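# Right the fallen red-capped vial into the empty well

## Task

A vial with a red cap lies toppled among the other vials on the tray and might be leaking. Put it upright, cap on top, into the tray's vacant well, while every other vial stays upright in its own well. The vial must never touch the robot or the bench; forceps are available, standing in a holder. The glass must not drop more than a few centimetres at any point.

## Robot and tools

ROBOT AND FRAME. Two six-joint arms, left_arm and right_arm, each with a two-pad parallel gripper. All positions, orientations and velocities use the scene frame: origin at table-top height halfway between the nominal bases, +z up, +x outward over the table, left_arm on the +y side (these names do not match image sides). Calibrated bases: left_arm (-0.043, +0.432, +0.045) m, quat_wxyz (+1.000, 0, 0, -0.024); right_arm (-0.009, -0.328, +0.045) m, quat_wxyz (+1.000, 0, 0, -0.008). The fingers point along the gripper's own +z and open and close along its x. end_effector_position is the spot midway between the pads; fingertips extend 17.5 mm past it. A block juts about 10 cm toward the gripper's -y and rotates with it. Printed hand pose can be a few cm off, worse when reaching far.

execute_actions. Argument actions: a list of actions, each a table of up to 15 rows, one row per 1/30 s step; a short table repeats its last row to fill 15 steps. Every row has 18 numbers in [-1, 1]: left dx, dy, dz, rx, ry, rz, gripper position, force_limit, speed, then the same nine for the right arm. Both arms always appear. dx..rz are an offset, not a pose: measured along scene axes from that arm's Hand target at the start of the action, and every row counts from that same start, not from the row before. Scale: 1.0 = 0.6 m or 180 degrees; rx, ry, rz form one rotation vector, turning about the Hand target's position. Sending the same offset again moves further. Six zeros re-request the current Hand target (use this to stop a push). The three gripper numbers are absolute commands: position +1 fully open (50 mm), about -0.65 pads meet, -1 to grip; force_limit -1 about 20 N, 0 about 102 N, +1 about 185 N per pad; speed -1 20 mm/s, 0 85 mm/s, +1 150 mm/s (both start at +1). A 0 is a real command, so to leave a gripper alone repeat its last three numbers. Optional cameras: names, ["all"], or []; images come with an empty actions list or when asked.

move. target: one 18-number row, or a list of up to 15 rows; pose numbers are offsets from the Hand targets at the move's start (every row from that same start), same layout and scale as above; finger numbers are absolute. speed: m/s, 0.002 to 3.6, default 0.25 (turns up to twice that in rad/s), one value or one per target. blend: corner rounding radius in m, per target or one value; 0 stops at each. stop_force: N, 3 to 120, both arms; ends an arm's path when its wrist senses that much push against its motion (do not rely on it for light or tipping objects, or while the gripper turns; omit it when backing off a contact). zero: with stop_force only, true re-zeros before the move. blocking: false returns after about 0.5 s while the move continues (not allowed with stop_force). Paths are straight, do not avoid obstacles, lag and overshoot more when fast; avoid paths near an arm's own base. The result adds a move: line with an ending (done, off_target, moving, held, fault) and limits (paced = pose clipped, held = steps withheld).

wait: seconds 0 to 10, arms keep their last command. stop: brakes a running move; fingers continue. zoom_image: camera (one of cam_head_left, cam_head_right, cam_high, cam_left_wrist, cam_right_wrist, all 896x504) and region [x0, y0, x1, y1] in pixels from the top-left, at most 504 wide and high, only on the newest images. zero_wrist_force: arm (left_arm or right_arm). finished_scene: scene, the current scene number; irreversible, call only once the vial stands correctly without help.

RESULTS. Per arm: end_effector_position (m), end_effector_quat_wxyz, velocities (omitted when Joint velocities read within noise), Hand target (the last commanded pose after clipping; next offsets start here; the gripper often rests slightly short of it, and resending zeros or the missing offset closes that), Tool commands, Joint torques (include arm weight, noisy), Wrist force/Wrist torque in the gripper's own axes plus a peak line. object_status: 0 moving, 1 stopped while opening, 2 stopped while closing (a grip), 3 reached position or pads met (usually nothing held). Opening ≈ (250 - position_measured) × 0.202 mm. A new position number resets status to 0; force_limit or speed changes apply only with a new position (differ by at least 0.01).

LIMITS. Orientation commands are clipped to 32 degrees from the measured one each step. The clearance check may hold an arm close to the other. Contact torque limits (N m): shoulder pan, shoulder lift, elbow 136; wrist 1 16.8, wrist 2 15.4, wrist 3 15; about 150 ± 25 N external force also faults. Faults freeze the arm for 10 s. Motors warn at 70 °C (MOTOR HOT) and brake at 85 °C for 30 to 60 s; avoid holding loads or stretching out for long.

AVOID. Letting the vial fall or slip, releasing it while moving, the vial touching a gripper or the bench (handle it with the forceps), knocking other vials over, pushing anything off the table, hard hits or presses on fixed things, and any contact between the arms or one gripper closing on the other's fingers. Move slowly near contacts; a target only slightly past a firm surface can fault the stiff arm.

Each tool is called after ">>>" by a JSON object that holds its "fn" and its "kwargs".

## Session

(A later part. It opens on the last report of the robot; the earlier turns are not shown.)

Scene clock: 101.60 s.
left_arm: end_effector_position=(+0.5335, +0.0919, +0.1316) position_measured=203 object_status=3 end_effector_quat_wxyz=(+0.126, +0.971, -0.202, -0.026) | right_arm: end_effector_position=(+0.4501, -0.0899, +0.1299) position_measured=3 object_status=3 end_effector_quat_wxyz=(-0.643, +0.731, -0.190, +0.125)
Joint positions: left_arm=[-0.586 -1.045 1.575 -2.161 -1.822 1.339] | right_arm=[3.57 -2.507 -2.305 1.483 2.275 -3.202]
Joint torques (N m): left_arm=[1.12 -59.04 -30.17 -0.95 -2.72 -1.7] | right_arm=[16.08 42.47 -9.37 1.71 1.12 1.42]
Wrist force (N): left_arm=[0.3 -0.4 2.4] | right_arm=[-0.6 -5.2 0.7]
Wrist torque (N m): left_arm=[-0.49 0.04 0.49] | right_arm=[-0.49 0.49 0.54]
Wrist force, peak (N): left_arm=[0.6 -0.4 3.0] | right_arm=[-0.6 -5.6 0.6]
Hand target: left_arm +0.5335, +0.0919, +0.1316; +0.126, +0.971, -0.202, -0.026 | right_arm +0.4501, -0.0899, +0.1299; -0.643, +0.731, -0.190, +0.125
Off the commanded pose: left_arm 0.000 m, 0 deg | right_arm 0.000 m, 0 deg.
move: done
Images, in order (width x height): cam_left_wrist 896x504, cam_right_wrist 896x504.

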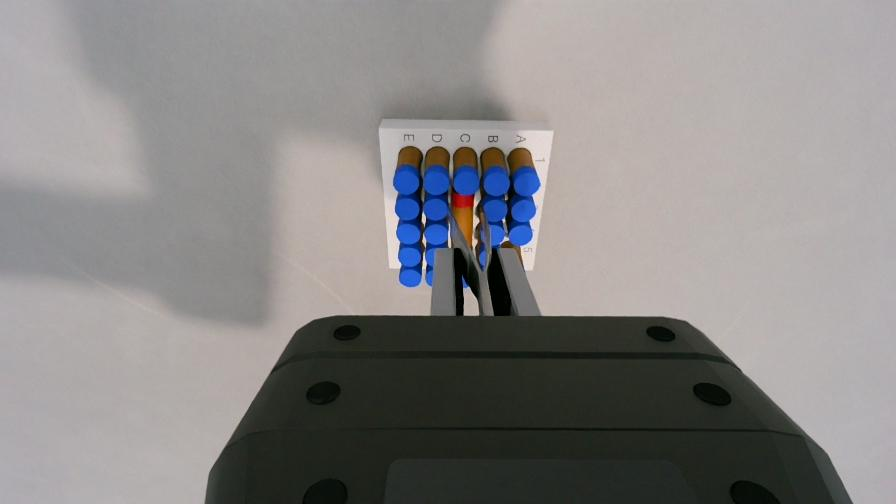

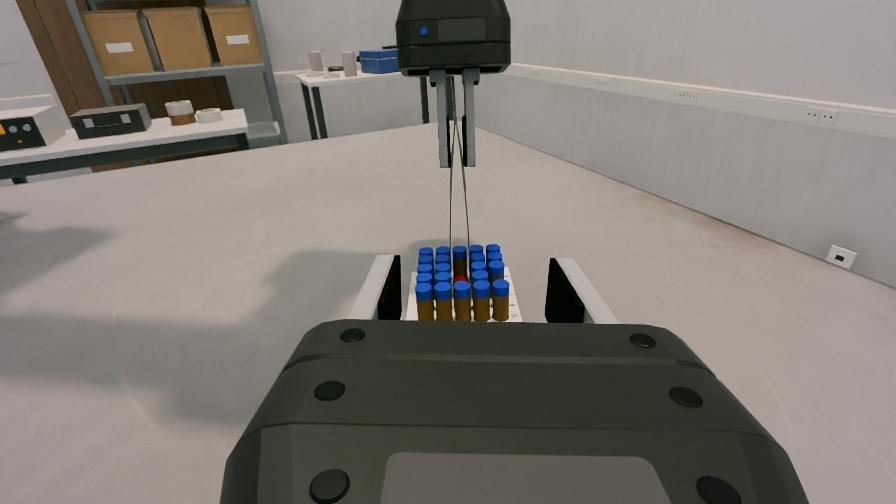

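>>> {"fn": "move", "kwargs": {"target": [0, 0, -0.02, 0,0,0, -0.345,-1,-1, 0,0,0,0,0,0,1,1,1], "speed": 0.02, "stop_force": 3, "cameras": ["cam_left_wrist","cam_right_wrist"]}}

>>> {"fn": "zoom_image", "kwargs": {"camera": "cam_left_wrist", "region": [425, 150, 505, 230]}}

>>> {"fn": "zoom_image", "kwargs": {"camera": "cam_right_wrist", "region": [430, 225, 490, 285]}}

Scene clock: 108.93 s.
left_arm: end_effector_position=(+0.5335, +0.0919, +0.1196) position_measured=203 object_status=3 end_effector_quat_wxyz=(+0.126, +0.971, -0.202, -0.026) | right_arm: end_effector_position=(+0.4501, -0.0899, +0.1299) position_measured=3 object_status=3 end_effector_quat_wxyz=(-0.643, +0.731, -0.190, +0.125)
Joint positions: left_arm=[-0.586 -1.03 1.587 -2.187 -1.822 1.339] | right_arm=[3.57 -2.507 -2.305 1.483 2.275 -3.202]
Joint torques (N m): left_arm=[-11.03 -58.54 -29.04 -1.03 -1.17 -1.4] | right_arm=[14.71 42.32 -9.72 1.98 1.01 1.11]
Wrist force (N): left_arm=[0.5 -0.3 2.2] | right_arm=[-0.7 -5.2 0.5]
Wrist torque (N m): left_arm=[-0.48 0.02 0.50] | right_arm=[-0.49 0.51 0.54]
Wrist force, peak (N): left_arm=[0.7 -0.4 2.9] | right_arm=[-0.8 -5.8 0.6]
Hand target: left_arm +0.5335, +0.0919, +0.1196; +0.126, +0.971, -0.202, -0.026 | right_arm +0.4501, -0.0899, +0.1299; -0.643, +0.731, -0.190, +0.125
Off the commanded pose: left_arm 0.000 m, 0 deg | right_arm 0.000 m, 0 deg.
move: done
Images, in order (width x height): cam_left_wrist 896x504, cam_right_wrist 896x504.

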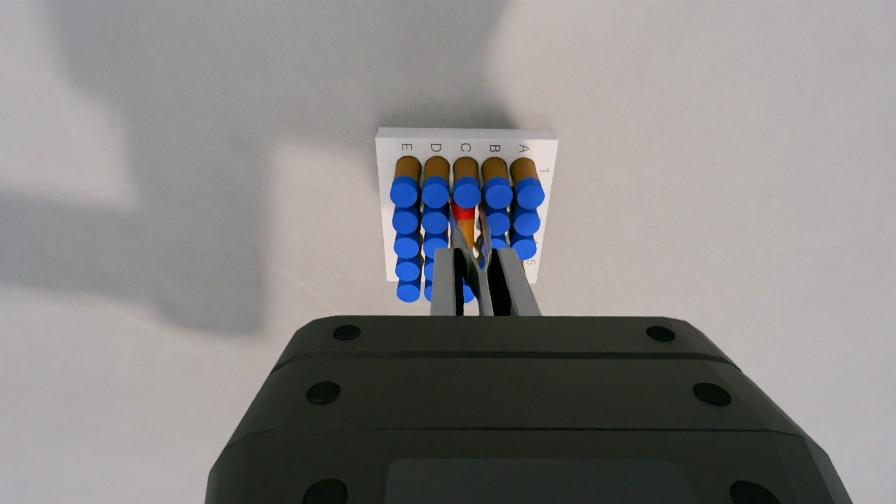

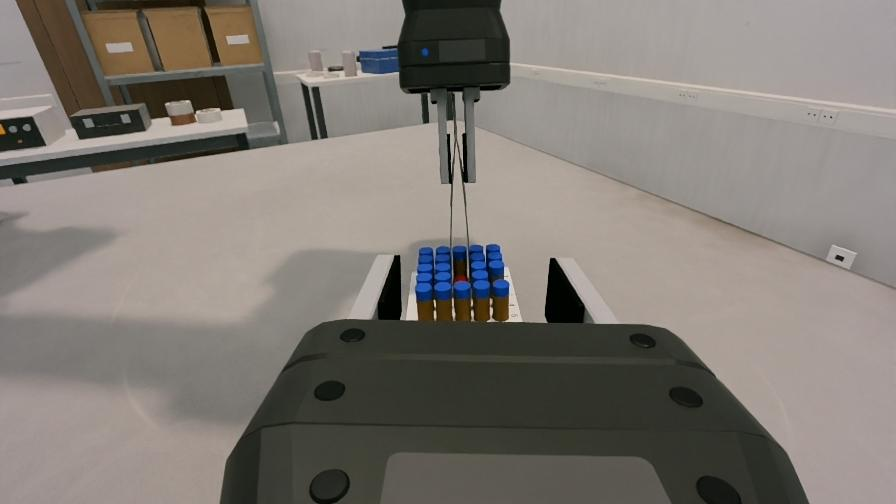

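Scaled by 6.300 from the camera's 896x504 image, which has a finer 1280x720 frame.

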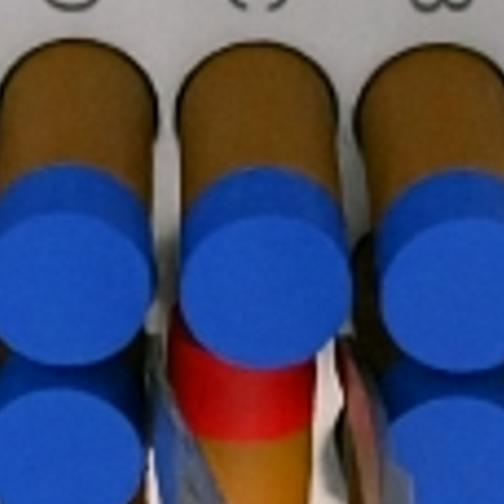

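Scaled by 8.400 from the camera's 896x504 image, which has a finer 1280x720 frame.

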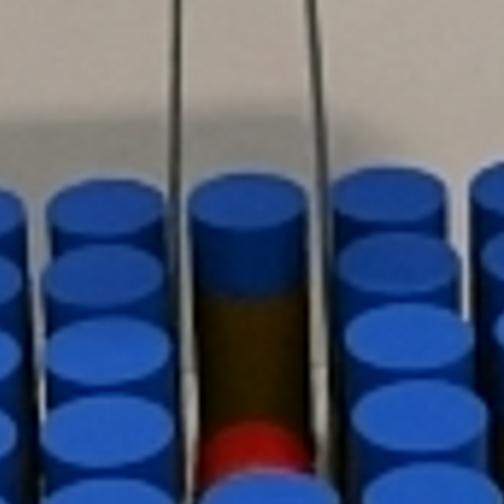

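>>> {"fn": "move", "kwargs": {"target": [0, 0, 0, 0,0,0, -0.37,-1,-1, 0,0,0,0,0,0,1,1,1], "speed": 0.02, "cameras": ["cam_left_wrist","cam_right_wrist"]}}

>>> {"fn": "zoom_image", "kwargs": {"camera": "cam_left_wrist", "region": [425, 170, 505, 250]}}

>>> {"fn": "zoom_image", "kwargs": {"camera": "cam_right_wrist", "region": [430, 225, 490, 285]}}

Scene clock: 109.57 s.
left_arm: end_effector_position=(+0.5335, +0.0919, +0.1196) position_measured=208 object_status=3 end_effector_quat_wxyz=(+0.126, +0.971, -0.202, -0.026) | right_arm: end_effector_position=(+0.4501, -0.0899, +0.1299) position_measured=3 object_status=3 end_effector_quat_wxyz=(-0.643, +0.731, -0.190, +0.125)
Joint positions: left_arm=[-0.586 -1.03 1.587 -2.187 -1.822 1.339] | right_arm=[3.57 -2.507 -2.305 1.483 2.275 -3.202]
Joint torques (N m): left_arm=[-11.26 -58.97 -28.65 -0.98 -1.01 -1.47] | right_arm=[15.19 41.93 -9.56 2.06 0.97 1.2]
Wrist force (N): left_arm=[0.5 -0.4 2.3] | right_arm=[-0.7 -5.4 0.6]
Wrist torque (N m): left_arm=[-0.50 0.01 0.49] | right_arm=[-0.53 0.52 0.55]
Wrist force, peak (N): left_arm=[0.5 -0.4 2.6] | right_arm=[-0.8 -5.5 0.4]
Hand target: left_arm +0.5335, +0.0919, +0.1196; +0.126, +0.971, -0.202, -0.026 | right_arm +0.4501, -0.0899, +0.1299; -0.643, +0.731, -0.190, +0.125
Off the commanded pose: left_arm 0.000 m, 0 deg | right_arm 0.000 m, 0 deg.
move: done
Images, in order (width x height): cam_left_wrist 896x504, cam_right_wrist 896x504.

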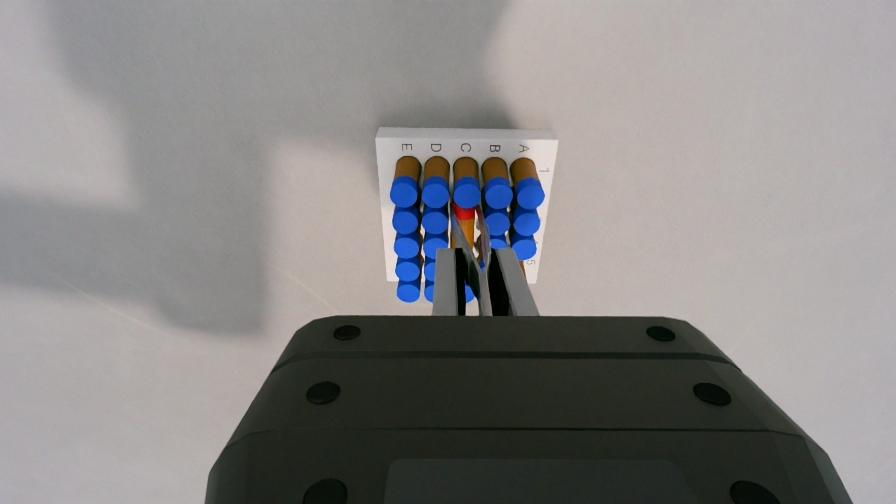

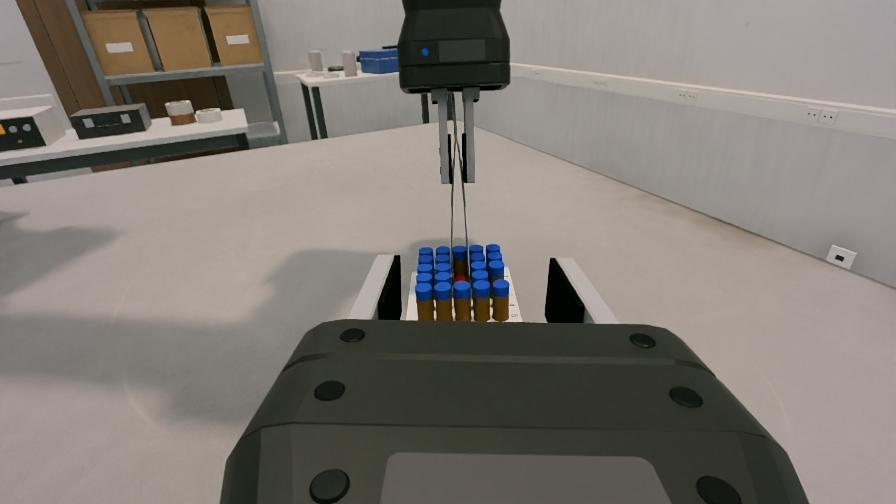

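Scaled by 6.300 from the camera's 896x504 image, which has a finer 1280x720 frame.

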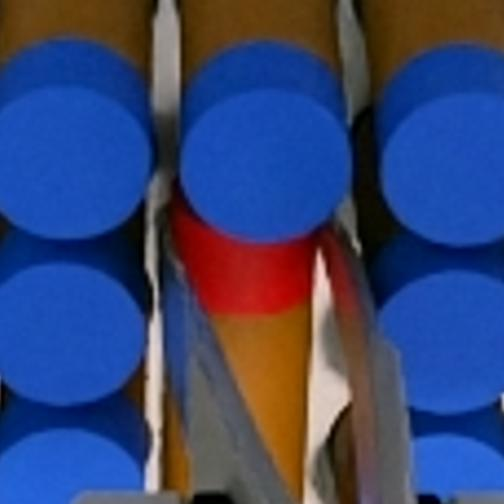

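Scaled by 8.400 from the camera's 896x504 image, which has a finer 1280x720 frame.

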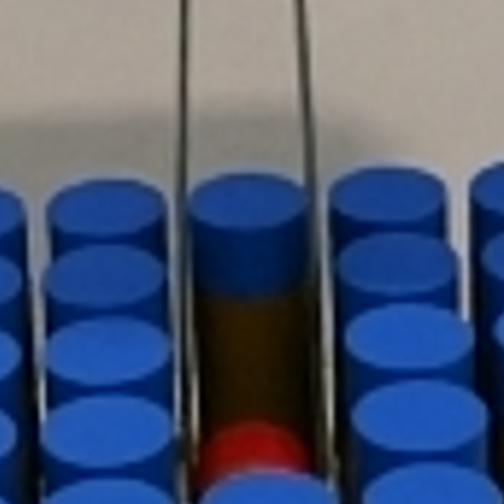

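>>> {"fn": "move", "kwargs": {"target": [[0, 0, 0, 0,0,0, -0.35,-1,-1, 0,0,0,0,0,0,1,1,1],[-0.0008, -0.00183, 0, 0,0,0, -0.35,-1,-1, 0,0,0,0,0,0,1,1,1],[-0.0008, -0.00183, 0, 0,0,0, -0.39,-1,-1, 0,0,0,0,0,0,1,1,1]], "speed": 0.02, "cameras": ["cam_left_wrist","cam_right_wrist"]}}

>>> {"fn": "zoom_image", "kwargs": {"camera": "cam_left_wrist", "region": [425, 170, 505, 250]}}

>>> {"fn": "zoom_image", "kwargs": {"camera": "cam_right_wrist", "region": [430, 225, 490, 285]}}

Scene clock: 111.80 s.
left_arm: end_effector_position=(+0.5330, +0.0908, +0.1196) position_measured=210 object_status=3 end_effector_quat_wxyz=(+0.126, +0.971, -0.202, -0.026) | right_arm: end_effector_position=(+0.4501, -0.0899, +0.1299) position_measured=3 object_status=3 end_effector_quat_wxyz=(-0.643, +0.731, -0.190, +0.125)
Joint positions: left_arm=[-0.588 -1.03 1.587 -2.188 -1.822 1.337] | right_arm=[3.57 -2.507 -2.305 1.483 2.275 -3.202]
Joint torques (N m): left_arm=[-5.83 -38.27 -28.64 -4.81 1.48 0.61] | right_arm=[15.21 41.15 -9.7 2.27 1.05 1.05]
Wrist force (N): left_arm=[0.6 -0.5 2.4] | right_arm=[-0.5 -5.5 0.5]
Wrist torque (N m): left_arm=[-0.52 0.01 0.49] | right_arm=[-0.54 0.49 0.55]
Wrist force, peak (N): left_arm=[0.7 -0.5 2.7] | right_arm=[-1.2 -5.5 0.3]
Hand target: left_arm +0.5330, +0.0908, +0.1196; +0.126, +0.971, -0.202, -0.026 | right_arm +0.4501, -0.0899, +0.1299; -0.643, +0.731, -0.190, +0.125
Off the commanded pose: left_arm 0.000 m, 0 deg | right_arm 0.000 m, 0 deg.
move: done
Images, in order (width x height): cam_left_wrist 896x504, cam_right_wrist 896x504.

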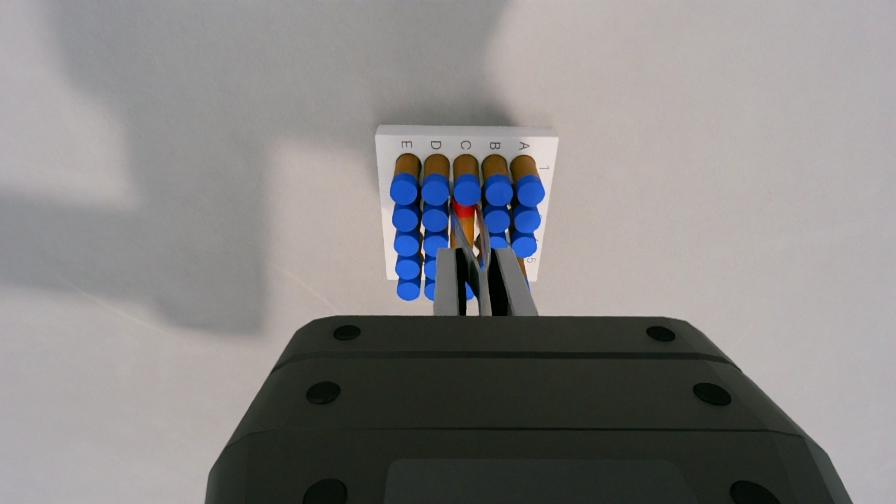

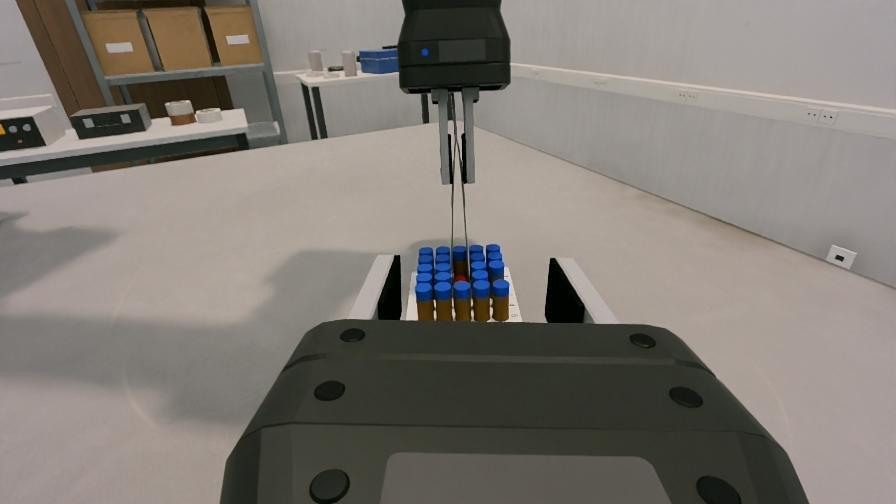

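Scaled by 6.300 from the camera's 896x504 image, which has a finer 1280x720 frame.

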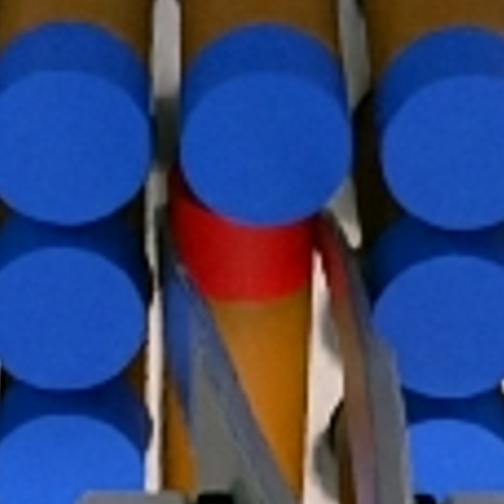

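Scaled by 8.400 from the camera's 896x504 image, which has a finer 1280x720 frame.

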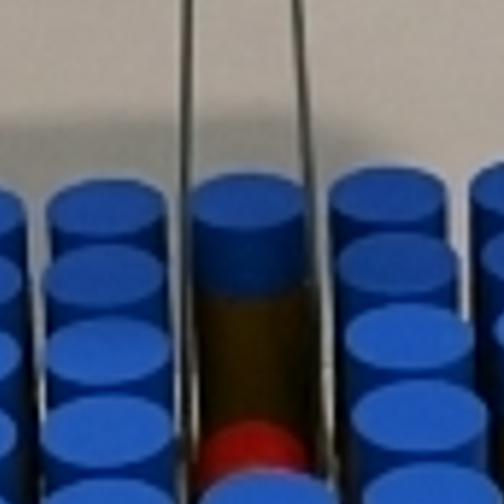

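>>> {"fn": "move", "kwargs": {"target": [0, 0, 0, 0,0,0, -1,-1,-1, 0,0,0,0,0,0,1,1,1], "speed": 0.02, "cameras": ["cam_left_wrist","cam_right_wrist"]}}

>>> {"fn": "zoom_image", "kwargs": {"camera": "cam_left_wrist", "region": [425, 170, 525, 270]}}

>>> {"fn": "zoom_image", "kwargs": {"camera": "cam_right_wrist", "region": [410, 80, 510, 290]}}

Scene clock: 112.53 s.
left_arm: end_effector_position=(+0.5330, +0.0908, +0.1196) position_measured=216 object_status=2 end_effector_quat_wxyz=(+0.126, +0.971, -0.202, -0.026) | right_arm: end_effector_position=(+0.4501, -0.0899, +0.1299) position_measured=3 object_status=3 end_effector_quat_wxyz=(-0.643, +0.731, -0.190, +0.125)
Joint positions: left_arm=[-0.588 -1.03 1.587 -2.188 -1.822 1.337] | right_arm=[3.57 -2.507 -2.305 1.483 2.275 -3.202]
Joint torques (N m): left_arm=[4.17 -38.02 -28.8 -4.34 1.57 1.48] | right_arm=[14.59 41.84 -8.99 2.09 1 1.38]
Wrist force (N): left_arm=[0.7 -0.1 2.4] | right_arm=[-0.6 -5.3 0.6]
Wrist torque (N m): left_arm=[-0.46 -0.01 0.50] | right_arm=[-0.51 0.50 0.55]
Wrist force, peak (N): left_arm=[0.7 -0.4 2.6] | right_arm=[-1.1 -5.5 0.2]
Hand target: left_arm +0.5330, +0.0908, +0.1196; +0.126, +0.971, -0.202, -0.026 | right_arm +0.4501, -0.0899, +0.1299; -0.643, +0.731, -0.190, +0.125
Off the commanded pose: left_arm 0.000 m, 0 deg | right_arm 0.000 m, 0 deg.
move: done
Images, in order (width x height): cam_left_wrist 896x504, cam_right_wrist 896x504.

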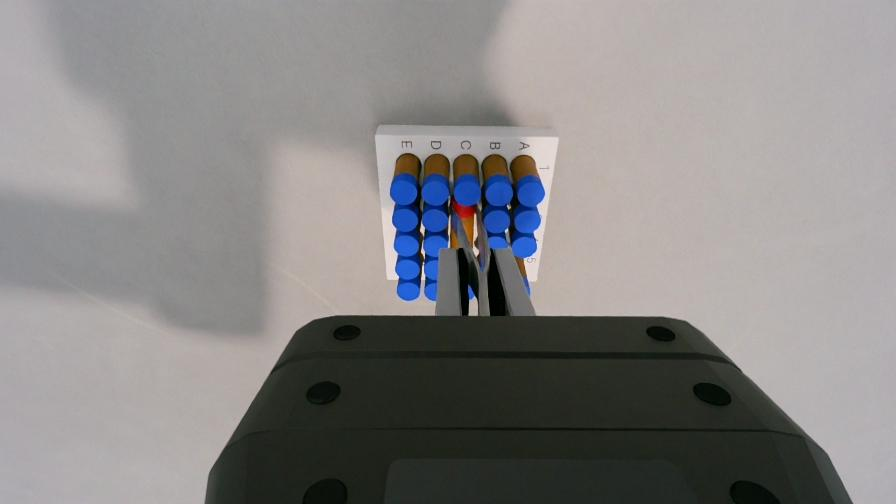

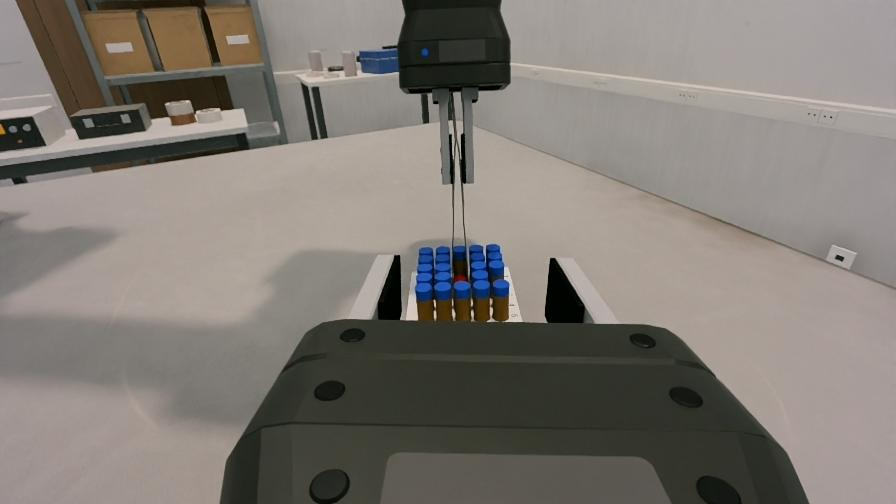

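Scaled by 5.040 from the camera's 896x504 image, which has a finer 1280x720 frame.

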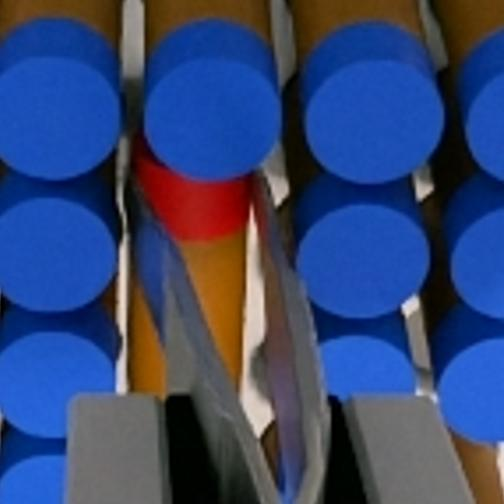

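Scaled by 2.400 from the camera's 896x504 image, which has a finer 1280x720 frame.

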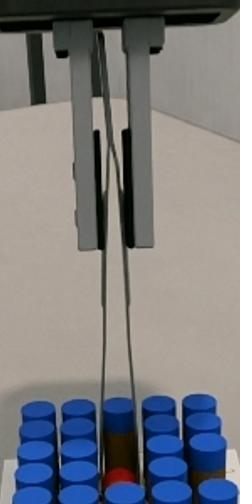

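>>> {"fn": "move", "kwargs": {"target": [0, 0, 0.0167, 0,0,0, -1,-1,-1, 0,0,0,0,0,0,1,1,1], "speed": 0.02, "cameras": ["cam_left_wrist","cam_right_wrist"]}}

>>> {"fn": "zoom_image", "kwargs": {"camera": "cam_left_wrist", "region": [425, 150, 525, 250]}}

>>> {"fn": "zoom_image", "kwargs": {"camera": "cam_right_wrist", "region": [430, 225, 490, 285]}}

Scene clock: 113.47 s.
left_arm: end_effector_position=(+0.5331, +0.0908, +0.1298) position_measured=216 object_status=2 end_effector_quat_wxyz=(+0.126, +0.971, -0.202, -0.026) | right_arm: end_effector_position=(+0.4501, -0.0899, +0.1299) position_measured=3 object_status=3 end_effector_quat_wxyz=(-0.643, +0.731, -0.190, +0.125)
Joint positions: left_arm=[-0.588 -1.043 1.577 -2.165 -1.822 1.337] | right_arm=[3.57 -2.507 -2.305 1.483 2.275 -3.202]
Joint torques (N m): left_arm=[12.24 -40.84 -16.08 -5.41 1.59 1.15] | right_arm=[15.43 41.98 -10.32 1.96 1.01 1.2]
Wrist force (N): left_arm=[0.5 -0.2 2.6] | right_arm=[-0.7 -5.3 0.4]
Wrist torque (N m): left_arm=[-0.46 0.03 0.49] | right_arm=[-0.52 0.51 0.55]
Wrist force, peak (N): left_arm=[0.5 -0.4 3.1] | right_arm=[-0.8 -5.6 0.3]
Hand target: left_arm +0.5330, +0.0908, +0.1296; +0.126, +0.971, -0.202, -0.026 | right_arm +0.4501, -0.0899, +0.1299; -0.643, +0.731, -0.190, +0.125
Off the commanded pose: left_arm 0.000 m, 0 deg | right_arm 0.000 m, 0 deg.
move: done
Images, in order (width x height): cam_left_wrist 896x504, cam_right_wrist 896x504.

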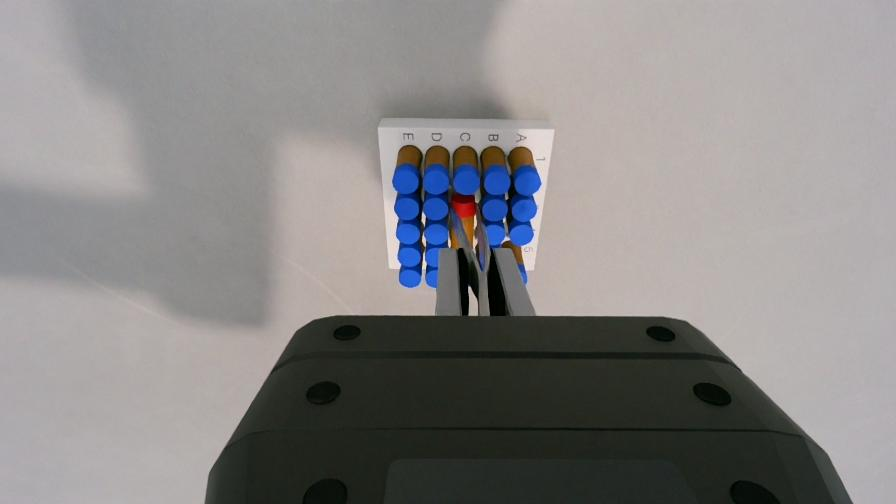

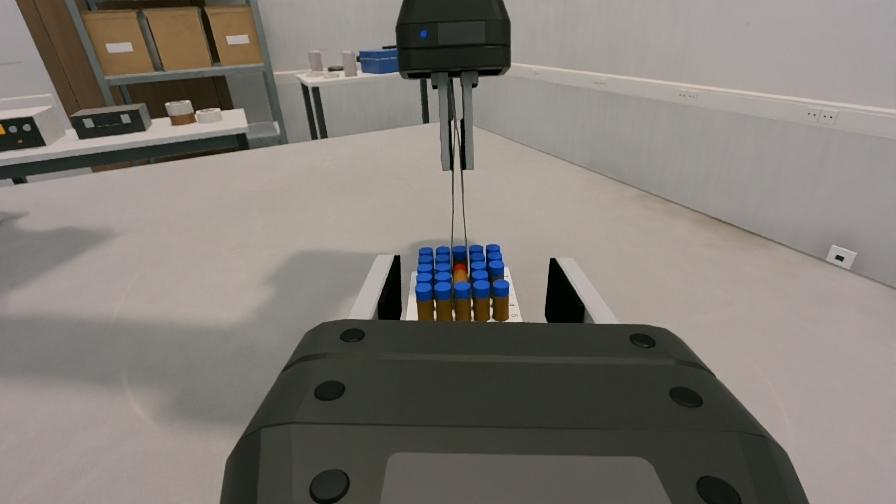

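Scaled by 5.040 from the camera's 896x504 image, which has a finer 1280x720 frame.

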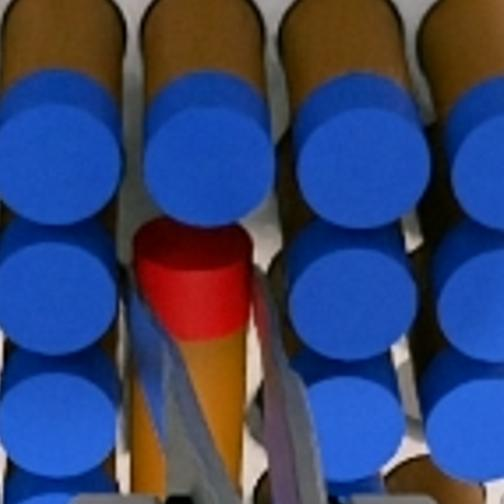

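Scaled by 8.400 from the camera's 896x504 image, which has a finer 1280x720 frame.

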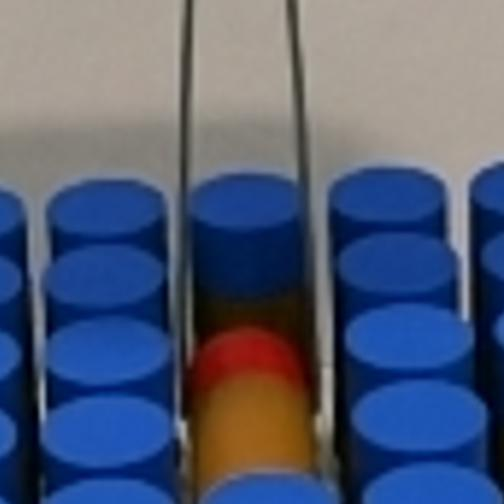

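>>> {"fn": "move", "kwargs": {"target": [0, 0, 0.025, 0,0,0, -1,-1,-1, 0,0,0,0,0,0,1,1,1], "speed": 0.02, "cameras": ["cam_left_wrist","cam_right_wrist"]}}

>>> {"fn": "zoom_image", "kwargs": {"camera": "cam_left_wrist", "region": [425, 150, 525, 250]}}

>>> {"fn": "zoom_image", "kwargs": {"camera": "cam_right_wrist", "region": [430, 225, 490, 285]}}

Scene clock: 114.63 s.
left_arm: end_effector_position=(+0.5331, +0.0908, +0.1448) position_measured=216 object_status=2 end_effector_quat_wxyz=(+0.126, +0.971, -0.202, -0.026) end_effector_velocity=(+0.001, -0.001, +0.000) end_effector_angular_velocity=(-0.002, -0.004, +0.000) | right_arm: end_effector_position=(+0.4501, -0.0899, +0.1299) position_measured=3 object_status=3 end_effector_quat_wxyz=(-0.643, +0.731, -0.190, +0.125)
Joint positions: left_arm=[-0.588 -1.06 1.561 -2.132 -1.822 1.337] | right_arm=[3.57 -2.507 -2.305 1.483 2.275 -3.202]
Joint velocities: left_arm=[-0.001 0.001 0.001 -0.006 0.001 -0.001] | right_arm=[within noise]
Joint torques (N m): left_arm=[10.77 -40.89 -15.61 -5.34 1.53 0.75] | right_arm=[15.21 41.33 -9.67 2.1 1.12 1.26]
Wrist force (N): left_arm=[0.6 -0.4 2.4] | right_arm=[-0.8 -5.3 0.5]
Wrist torque (N m): left_arm=[-0.49 0.00 0.49] | right_arm=[-0.51 0.53 0.55]
Wrist force, peak (N): left_arm=[0.5 -0.4 3.4] | right_arm=[-0.7 -5.6 0.4]
Hand target: left_arm +0.5330, +0.0908, +0.1446; +0.126, +0.971, -0.202, -0.026 | right_arm +0.4501, -0.0899, +0.1299; -0.643, +0.731, -0.190, +0.125
Off the commanded pose: left_arm 0.000 m, 0 deg | right_arm 0.000 m, 0 deg.
move: done
Images, in order (width x height): cam_left_wrist 896x504, cam_right_wrist 896x504.

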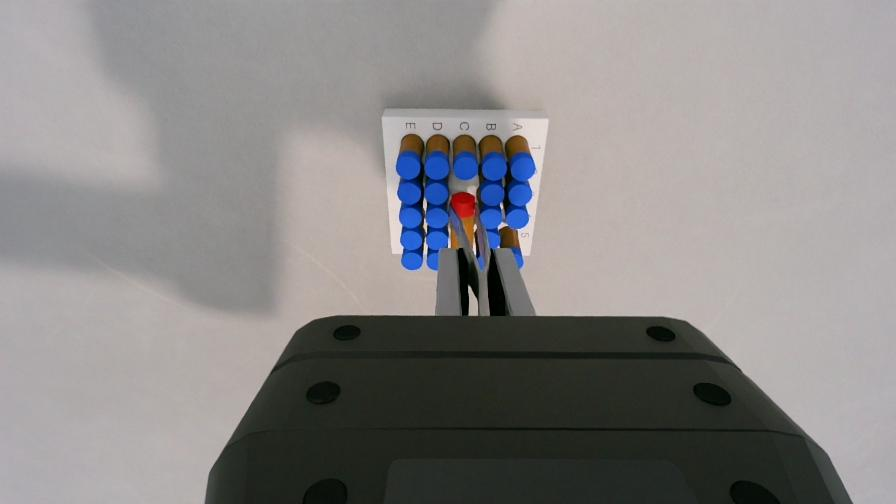

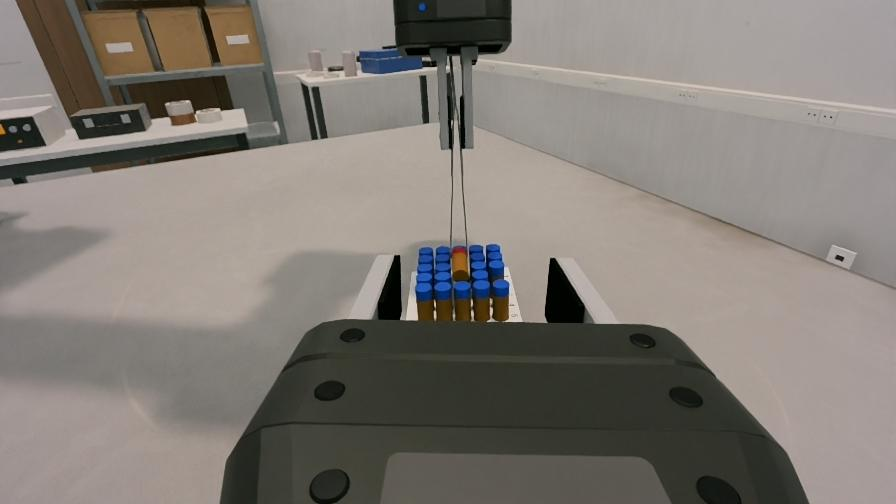

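Scaled by 5.040 from the camera's 896x504 image, which has a finer 1280x720 frame.

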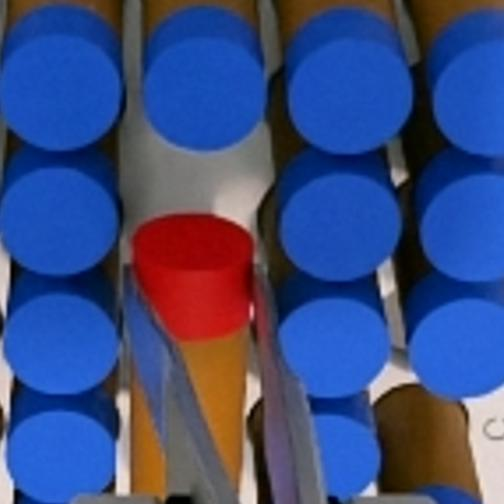

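Scaled by 8.400 from the camera's 896x504 image, which has a finer 1280x720 frame.

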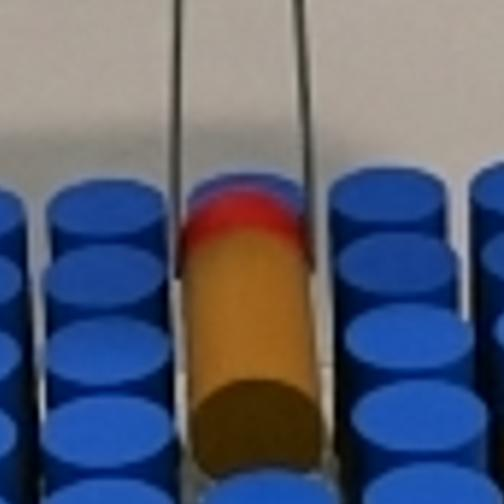

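>>> {"fn": "move", "kwargs": {"target": [0, 0, 0.075, 0,0,0, -1,-1,-1, 0,0,0,0,0,0,1,1,1], "speed": 0.04, "cameras": ["cam_left_wrist","cam_right_wrist"]}}

>>> {"fn": "zoom_image", "kwargs": {"camera": "cam_left_wrist", "region": [415, 150, 525, 260]}}

>>> {"fn": "zoom_image", "kwargs": {"camera": "cam_right_wrist", "region": [410, 180, 530, 300]}}

Scene clock: 116.87 s.
left_arm: end_effector_position=(+0.5331, +0.0908, +0.1898) position_measured=216 object_status=2 end_effector_quat_wxyz=(+0.126, +0.971, -0.202, -0.026) end_effector_velocity=(+0.000, +0.001, -0.002) end_effector_angular_velocity=(-0.001, -0.001, +0.002) | right_arm: end_effector_position=(+0.4501, -0.0899, +0.1299) position_measured=3 object_status=3 end_effector_quat_wxyz=(-0.643, +0.731, -0.190, +0.125)
Joint positions: left_arm=[-0.588 -1.106 1.506 -2.031 -1.822 1.337] | right_arm=[3.57 -2.507 -2.305 1.483 2.275 -3.202]
Joint velocities: left_arm=[0.001 0.001 0.003 -0.005 0 -0.001] | right_arm=[within noise]
Joint torques (N m): left_arm=[11.76 -35.88 -17.25 -5.36 1.5 -0.61] | right_arm=[15.06 42.7 -9.46 2.36 0.99 1.24]
Wrist force (N): left_arm=[0.6 -0.5 2.8] | right_arm=[-0.5 -5.2 0.5]
Wrist torque (N m): left_arm=[-0.51 -0.01 0.48] | right_arm=[-0.51 0.49 0.55]
Wrist force, peak (N): left_arm=[0.4 -0.8 3.7] | right_arm=[-0.7 -5.7 0.1]
Hand target: left_arm +0.5330, +0.0908, +0.1896; +0.126, +0.971, -0.202, -0.026 | right_arm +0.4501, -0.0899, +0.1299; -0.643, +0.731, -0.190, +0.125
Off the commanded pose: left_arm 0.000 m, 0 deg | right_arm 0.000 m, 0 deg.
move: done
Images, in order (width x height): cam_left_wrist 896x504, cam_right_wrist 896x504.

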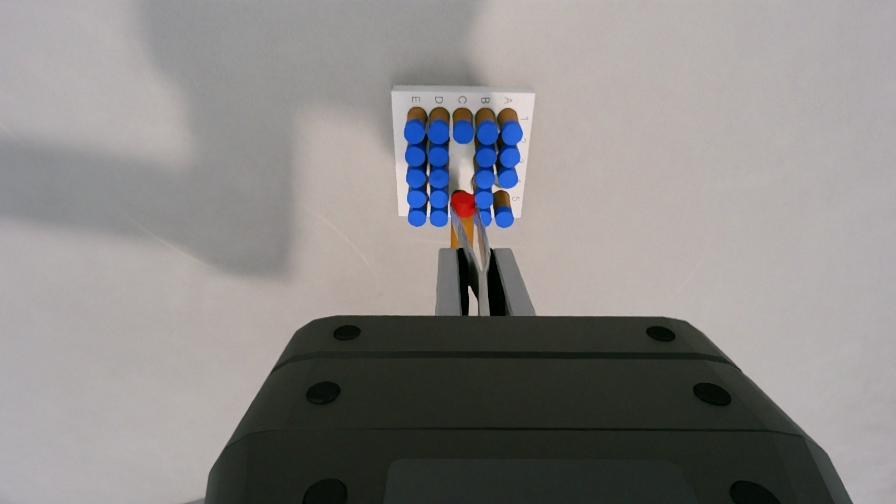

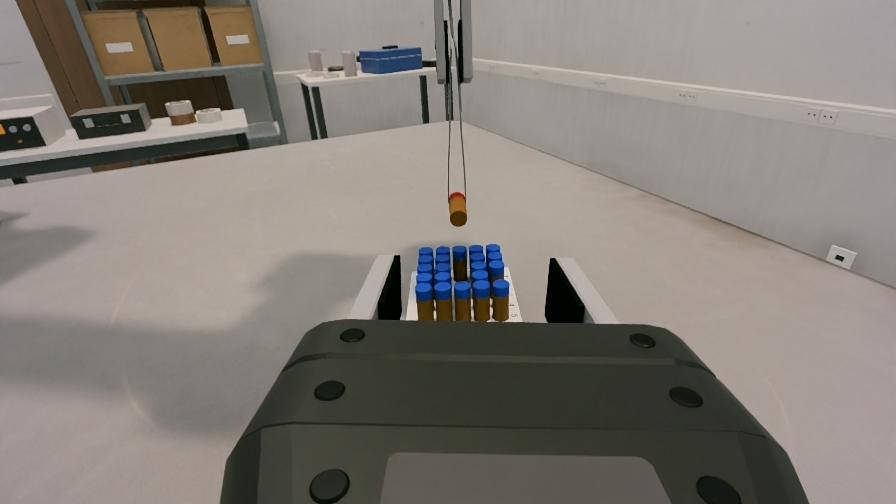

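Scaled by 4.582 from the camera's 896x504 image, which has a finer 1280x720 frame.

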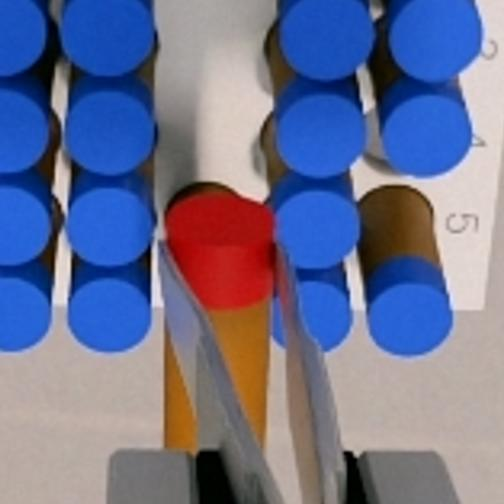

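Scaled by 4.200 from the camera's 896x504 image, which has a finer 1280x720 frame.

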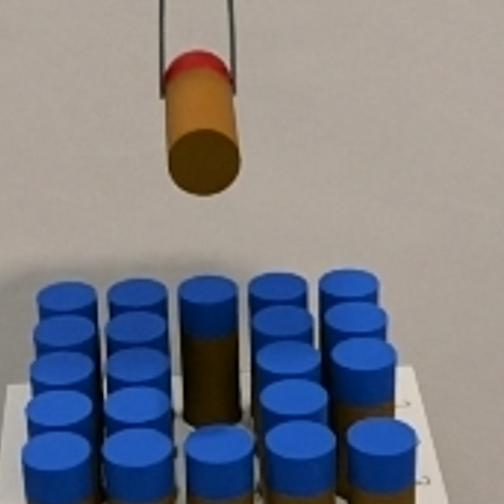

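>>> {"fn": "move", "kwargs": {"target": [0.029,-0.0735,0.0333, 0,0,-0.5, -1,-1,-1, 0,0,0,0,0,0,1,1,1], "speed": 0.2, "cameras": ["cam_left_wrist","cam_right_wrist"]}}

Scene clock: 121.60 s.
left_arm: end_effector_position=(+0.5504, +0.0466, +0.2095) position_measured=216 object_status=2 end_effector_quat_wxyz=(-0.071, -0.544, +0.829, +0.108) | right_arm: end_effector_position=(+0.4501, -0.0899, +0.1299) position_measured=3 object_status=3 end_effector_quat_wxyz=(-0.643, +0.731, -0.190, +0.125)
Joint positions: left_arm=[-0.686 -0.866 0.984 -1.444 -1.653 2.828] | right_arm=[3.57 -2.507 -2.305 1.483 2.275 -3.202]
Joint torques (N m): left_arm=[14.54 -69.03 -16.6 -4.21 -1.86 1.55] | right_arm=[14.76 41.85 -9.5 2.66 0.99 1.17]
Wrist force (N): left_arm=[0.6 -0.7 2.5] | right_arm=[-0.6 -5.4 0.5]
Wrist torque (N m): left_arm=[-0.57 -0.03 0.34] | right_arm=[-0.53 0.50 0.55]
Wrist force, peak (N): left_arm=[0.5 -0.8 2.7] | right_arm=[-0.5 -5.7 0.5]
Hand target: left_arm +0.5504, +0.0467, +0.2096; -0.071, -0.544, +0.829, +0.108 | right_arm +0.4501, -0.0899, +0.1299; -0.643, +0.731, -0.190, +0.125
Off the commanded pose: left_arm 0.000 m, 0 deg | right_arm 0.000 m, 0 deg.
move: done
Images, in order (width x height): cam_left_wrist 896x504, cam_right_wrist 896x504.

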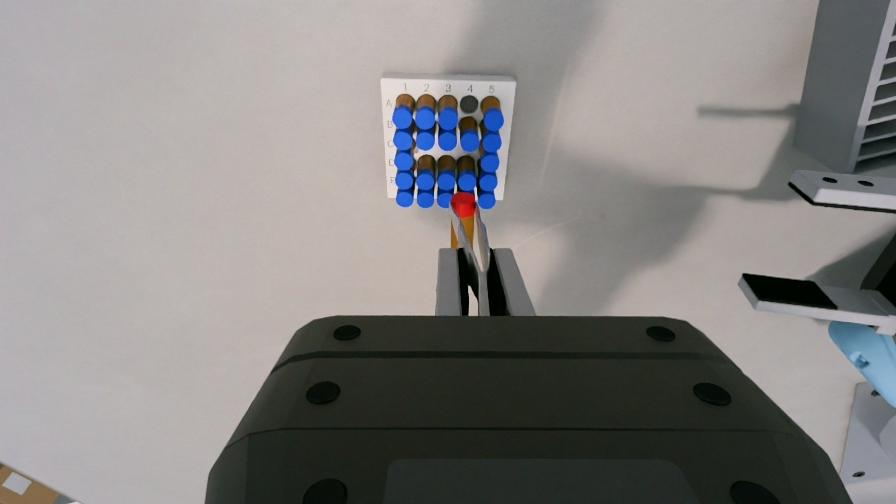

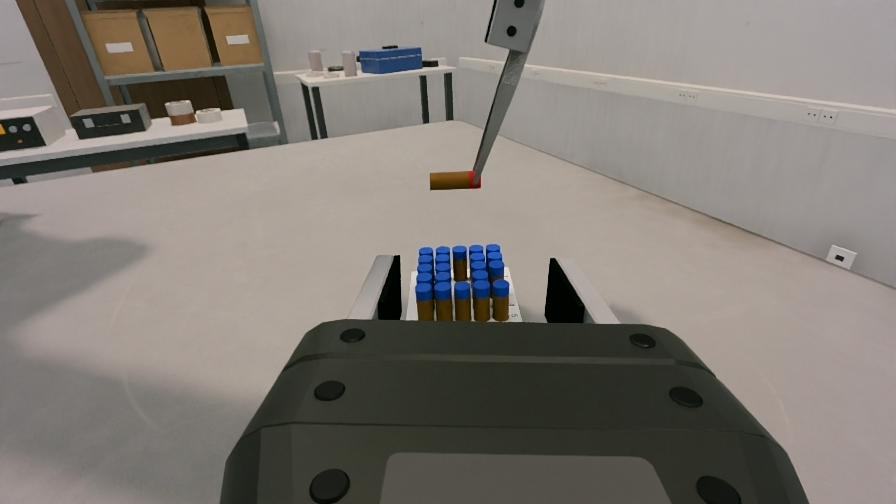

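>>> {"fn": "zoom_image", "kwargs": {"camera": "cam_right_wrist", "region": [410, 60, 560, 210]}}

>>> {"fn": "zoom_image", "kwargs": {"camera": "cam_left_wrist", "region": [370, 65, 540, 235]}}

Scaled by 3.360 from the camera's 896x504 image, which has a finer 1280x720 frame.

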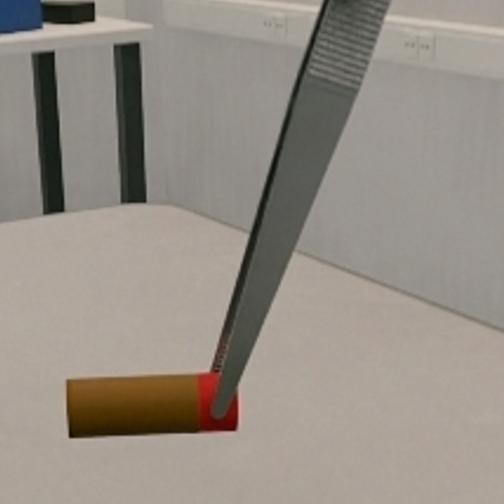

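Scaled by 2.965 from the camera's 896x504 image, which has a finer 1280x720 frame.

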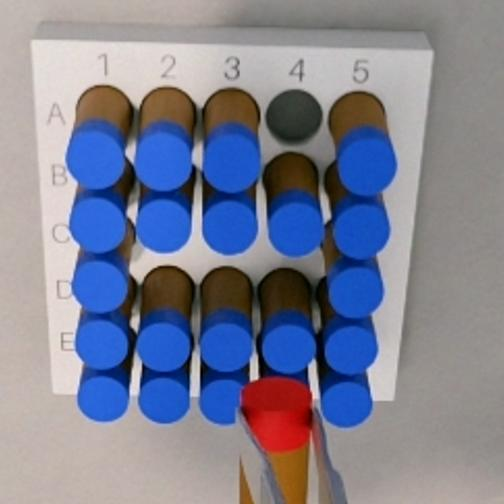

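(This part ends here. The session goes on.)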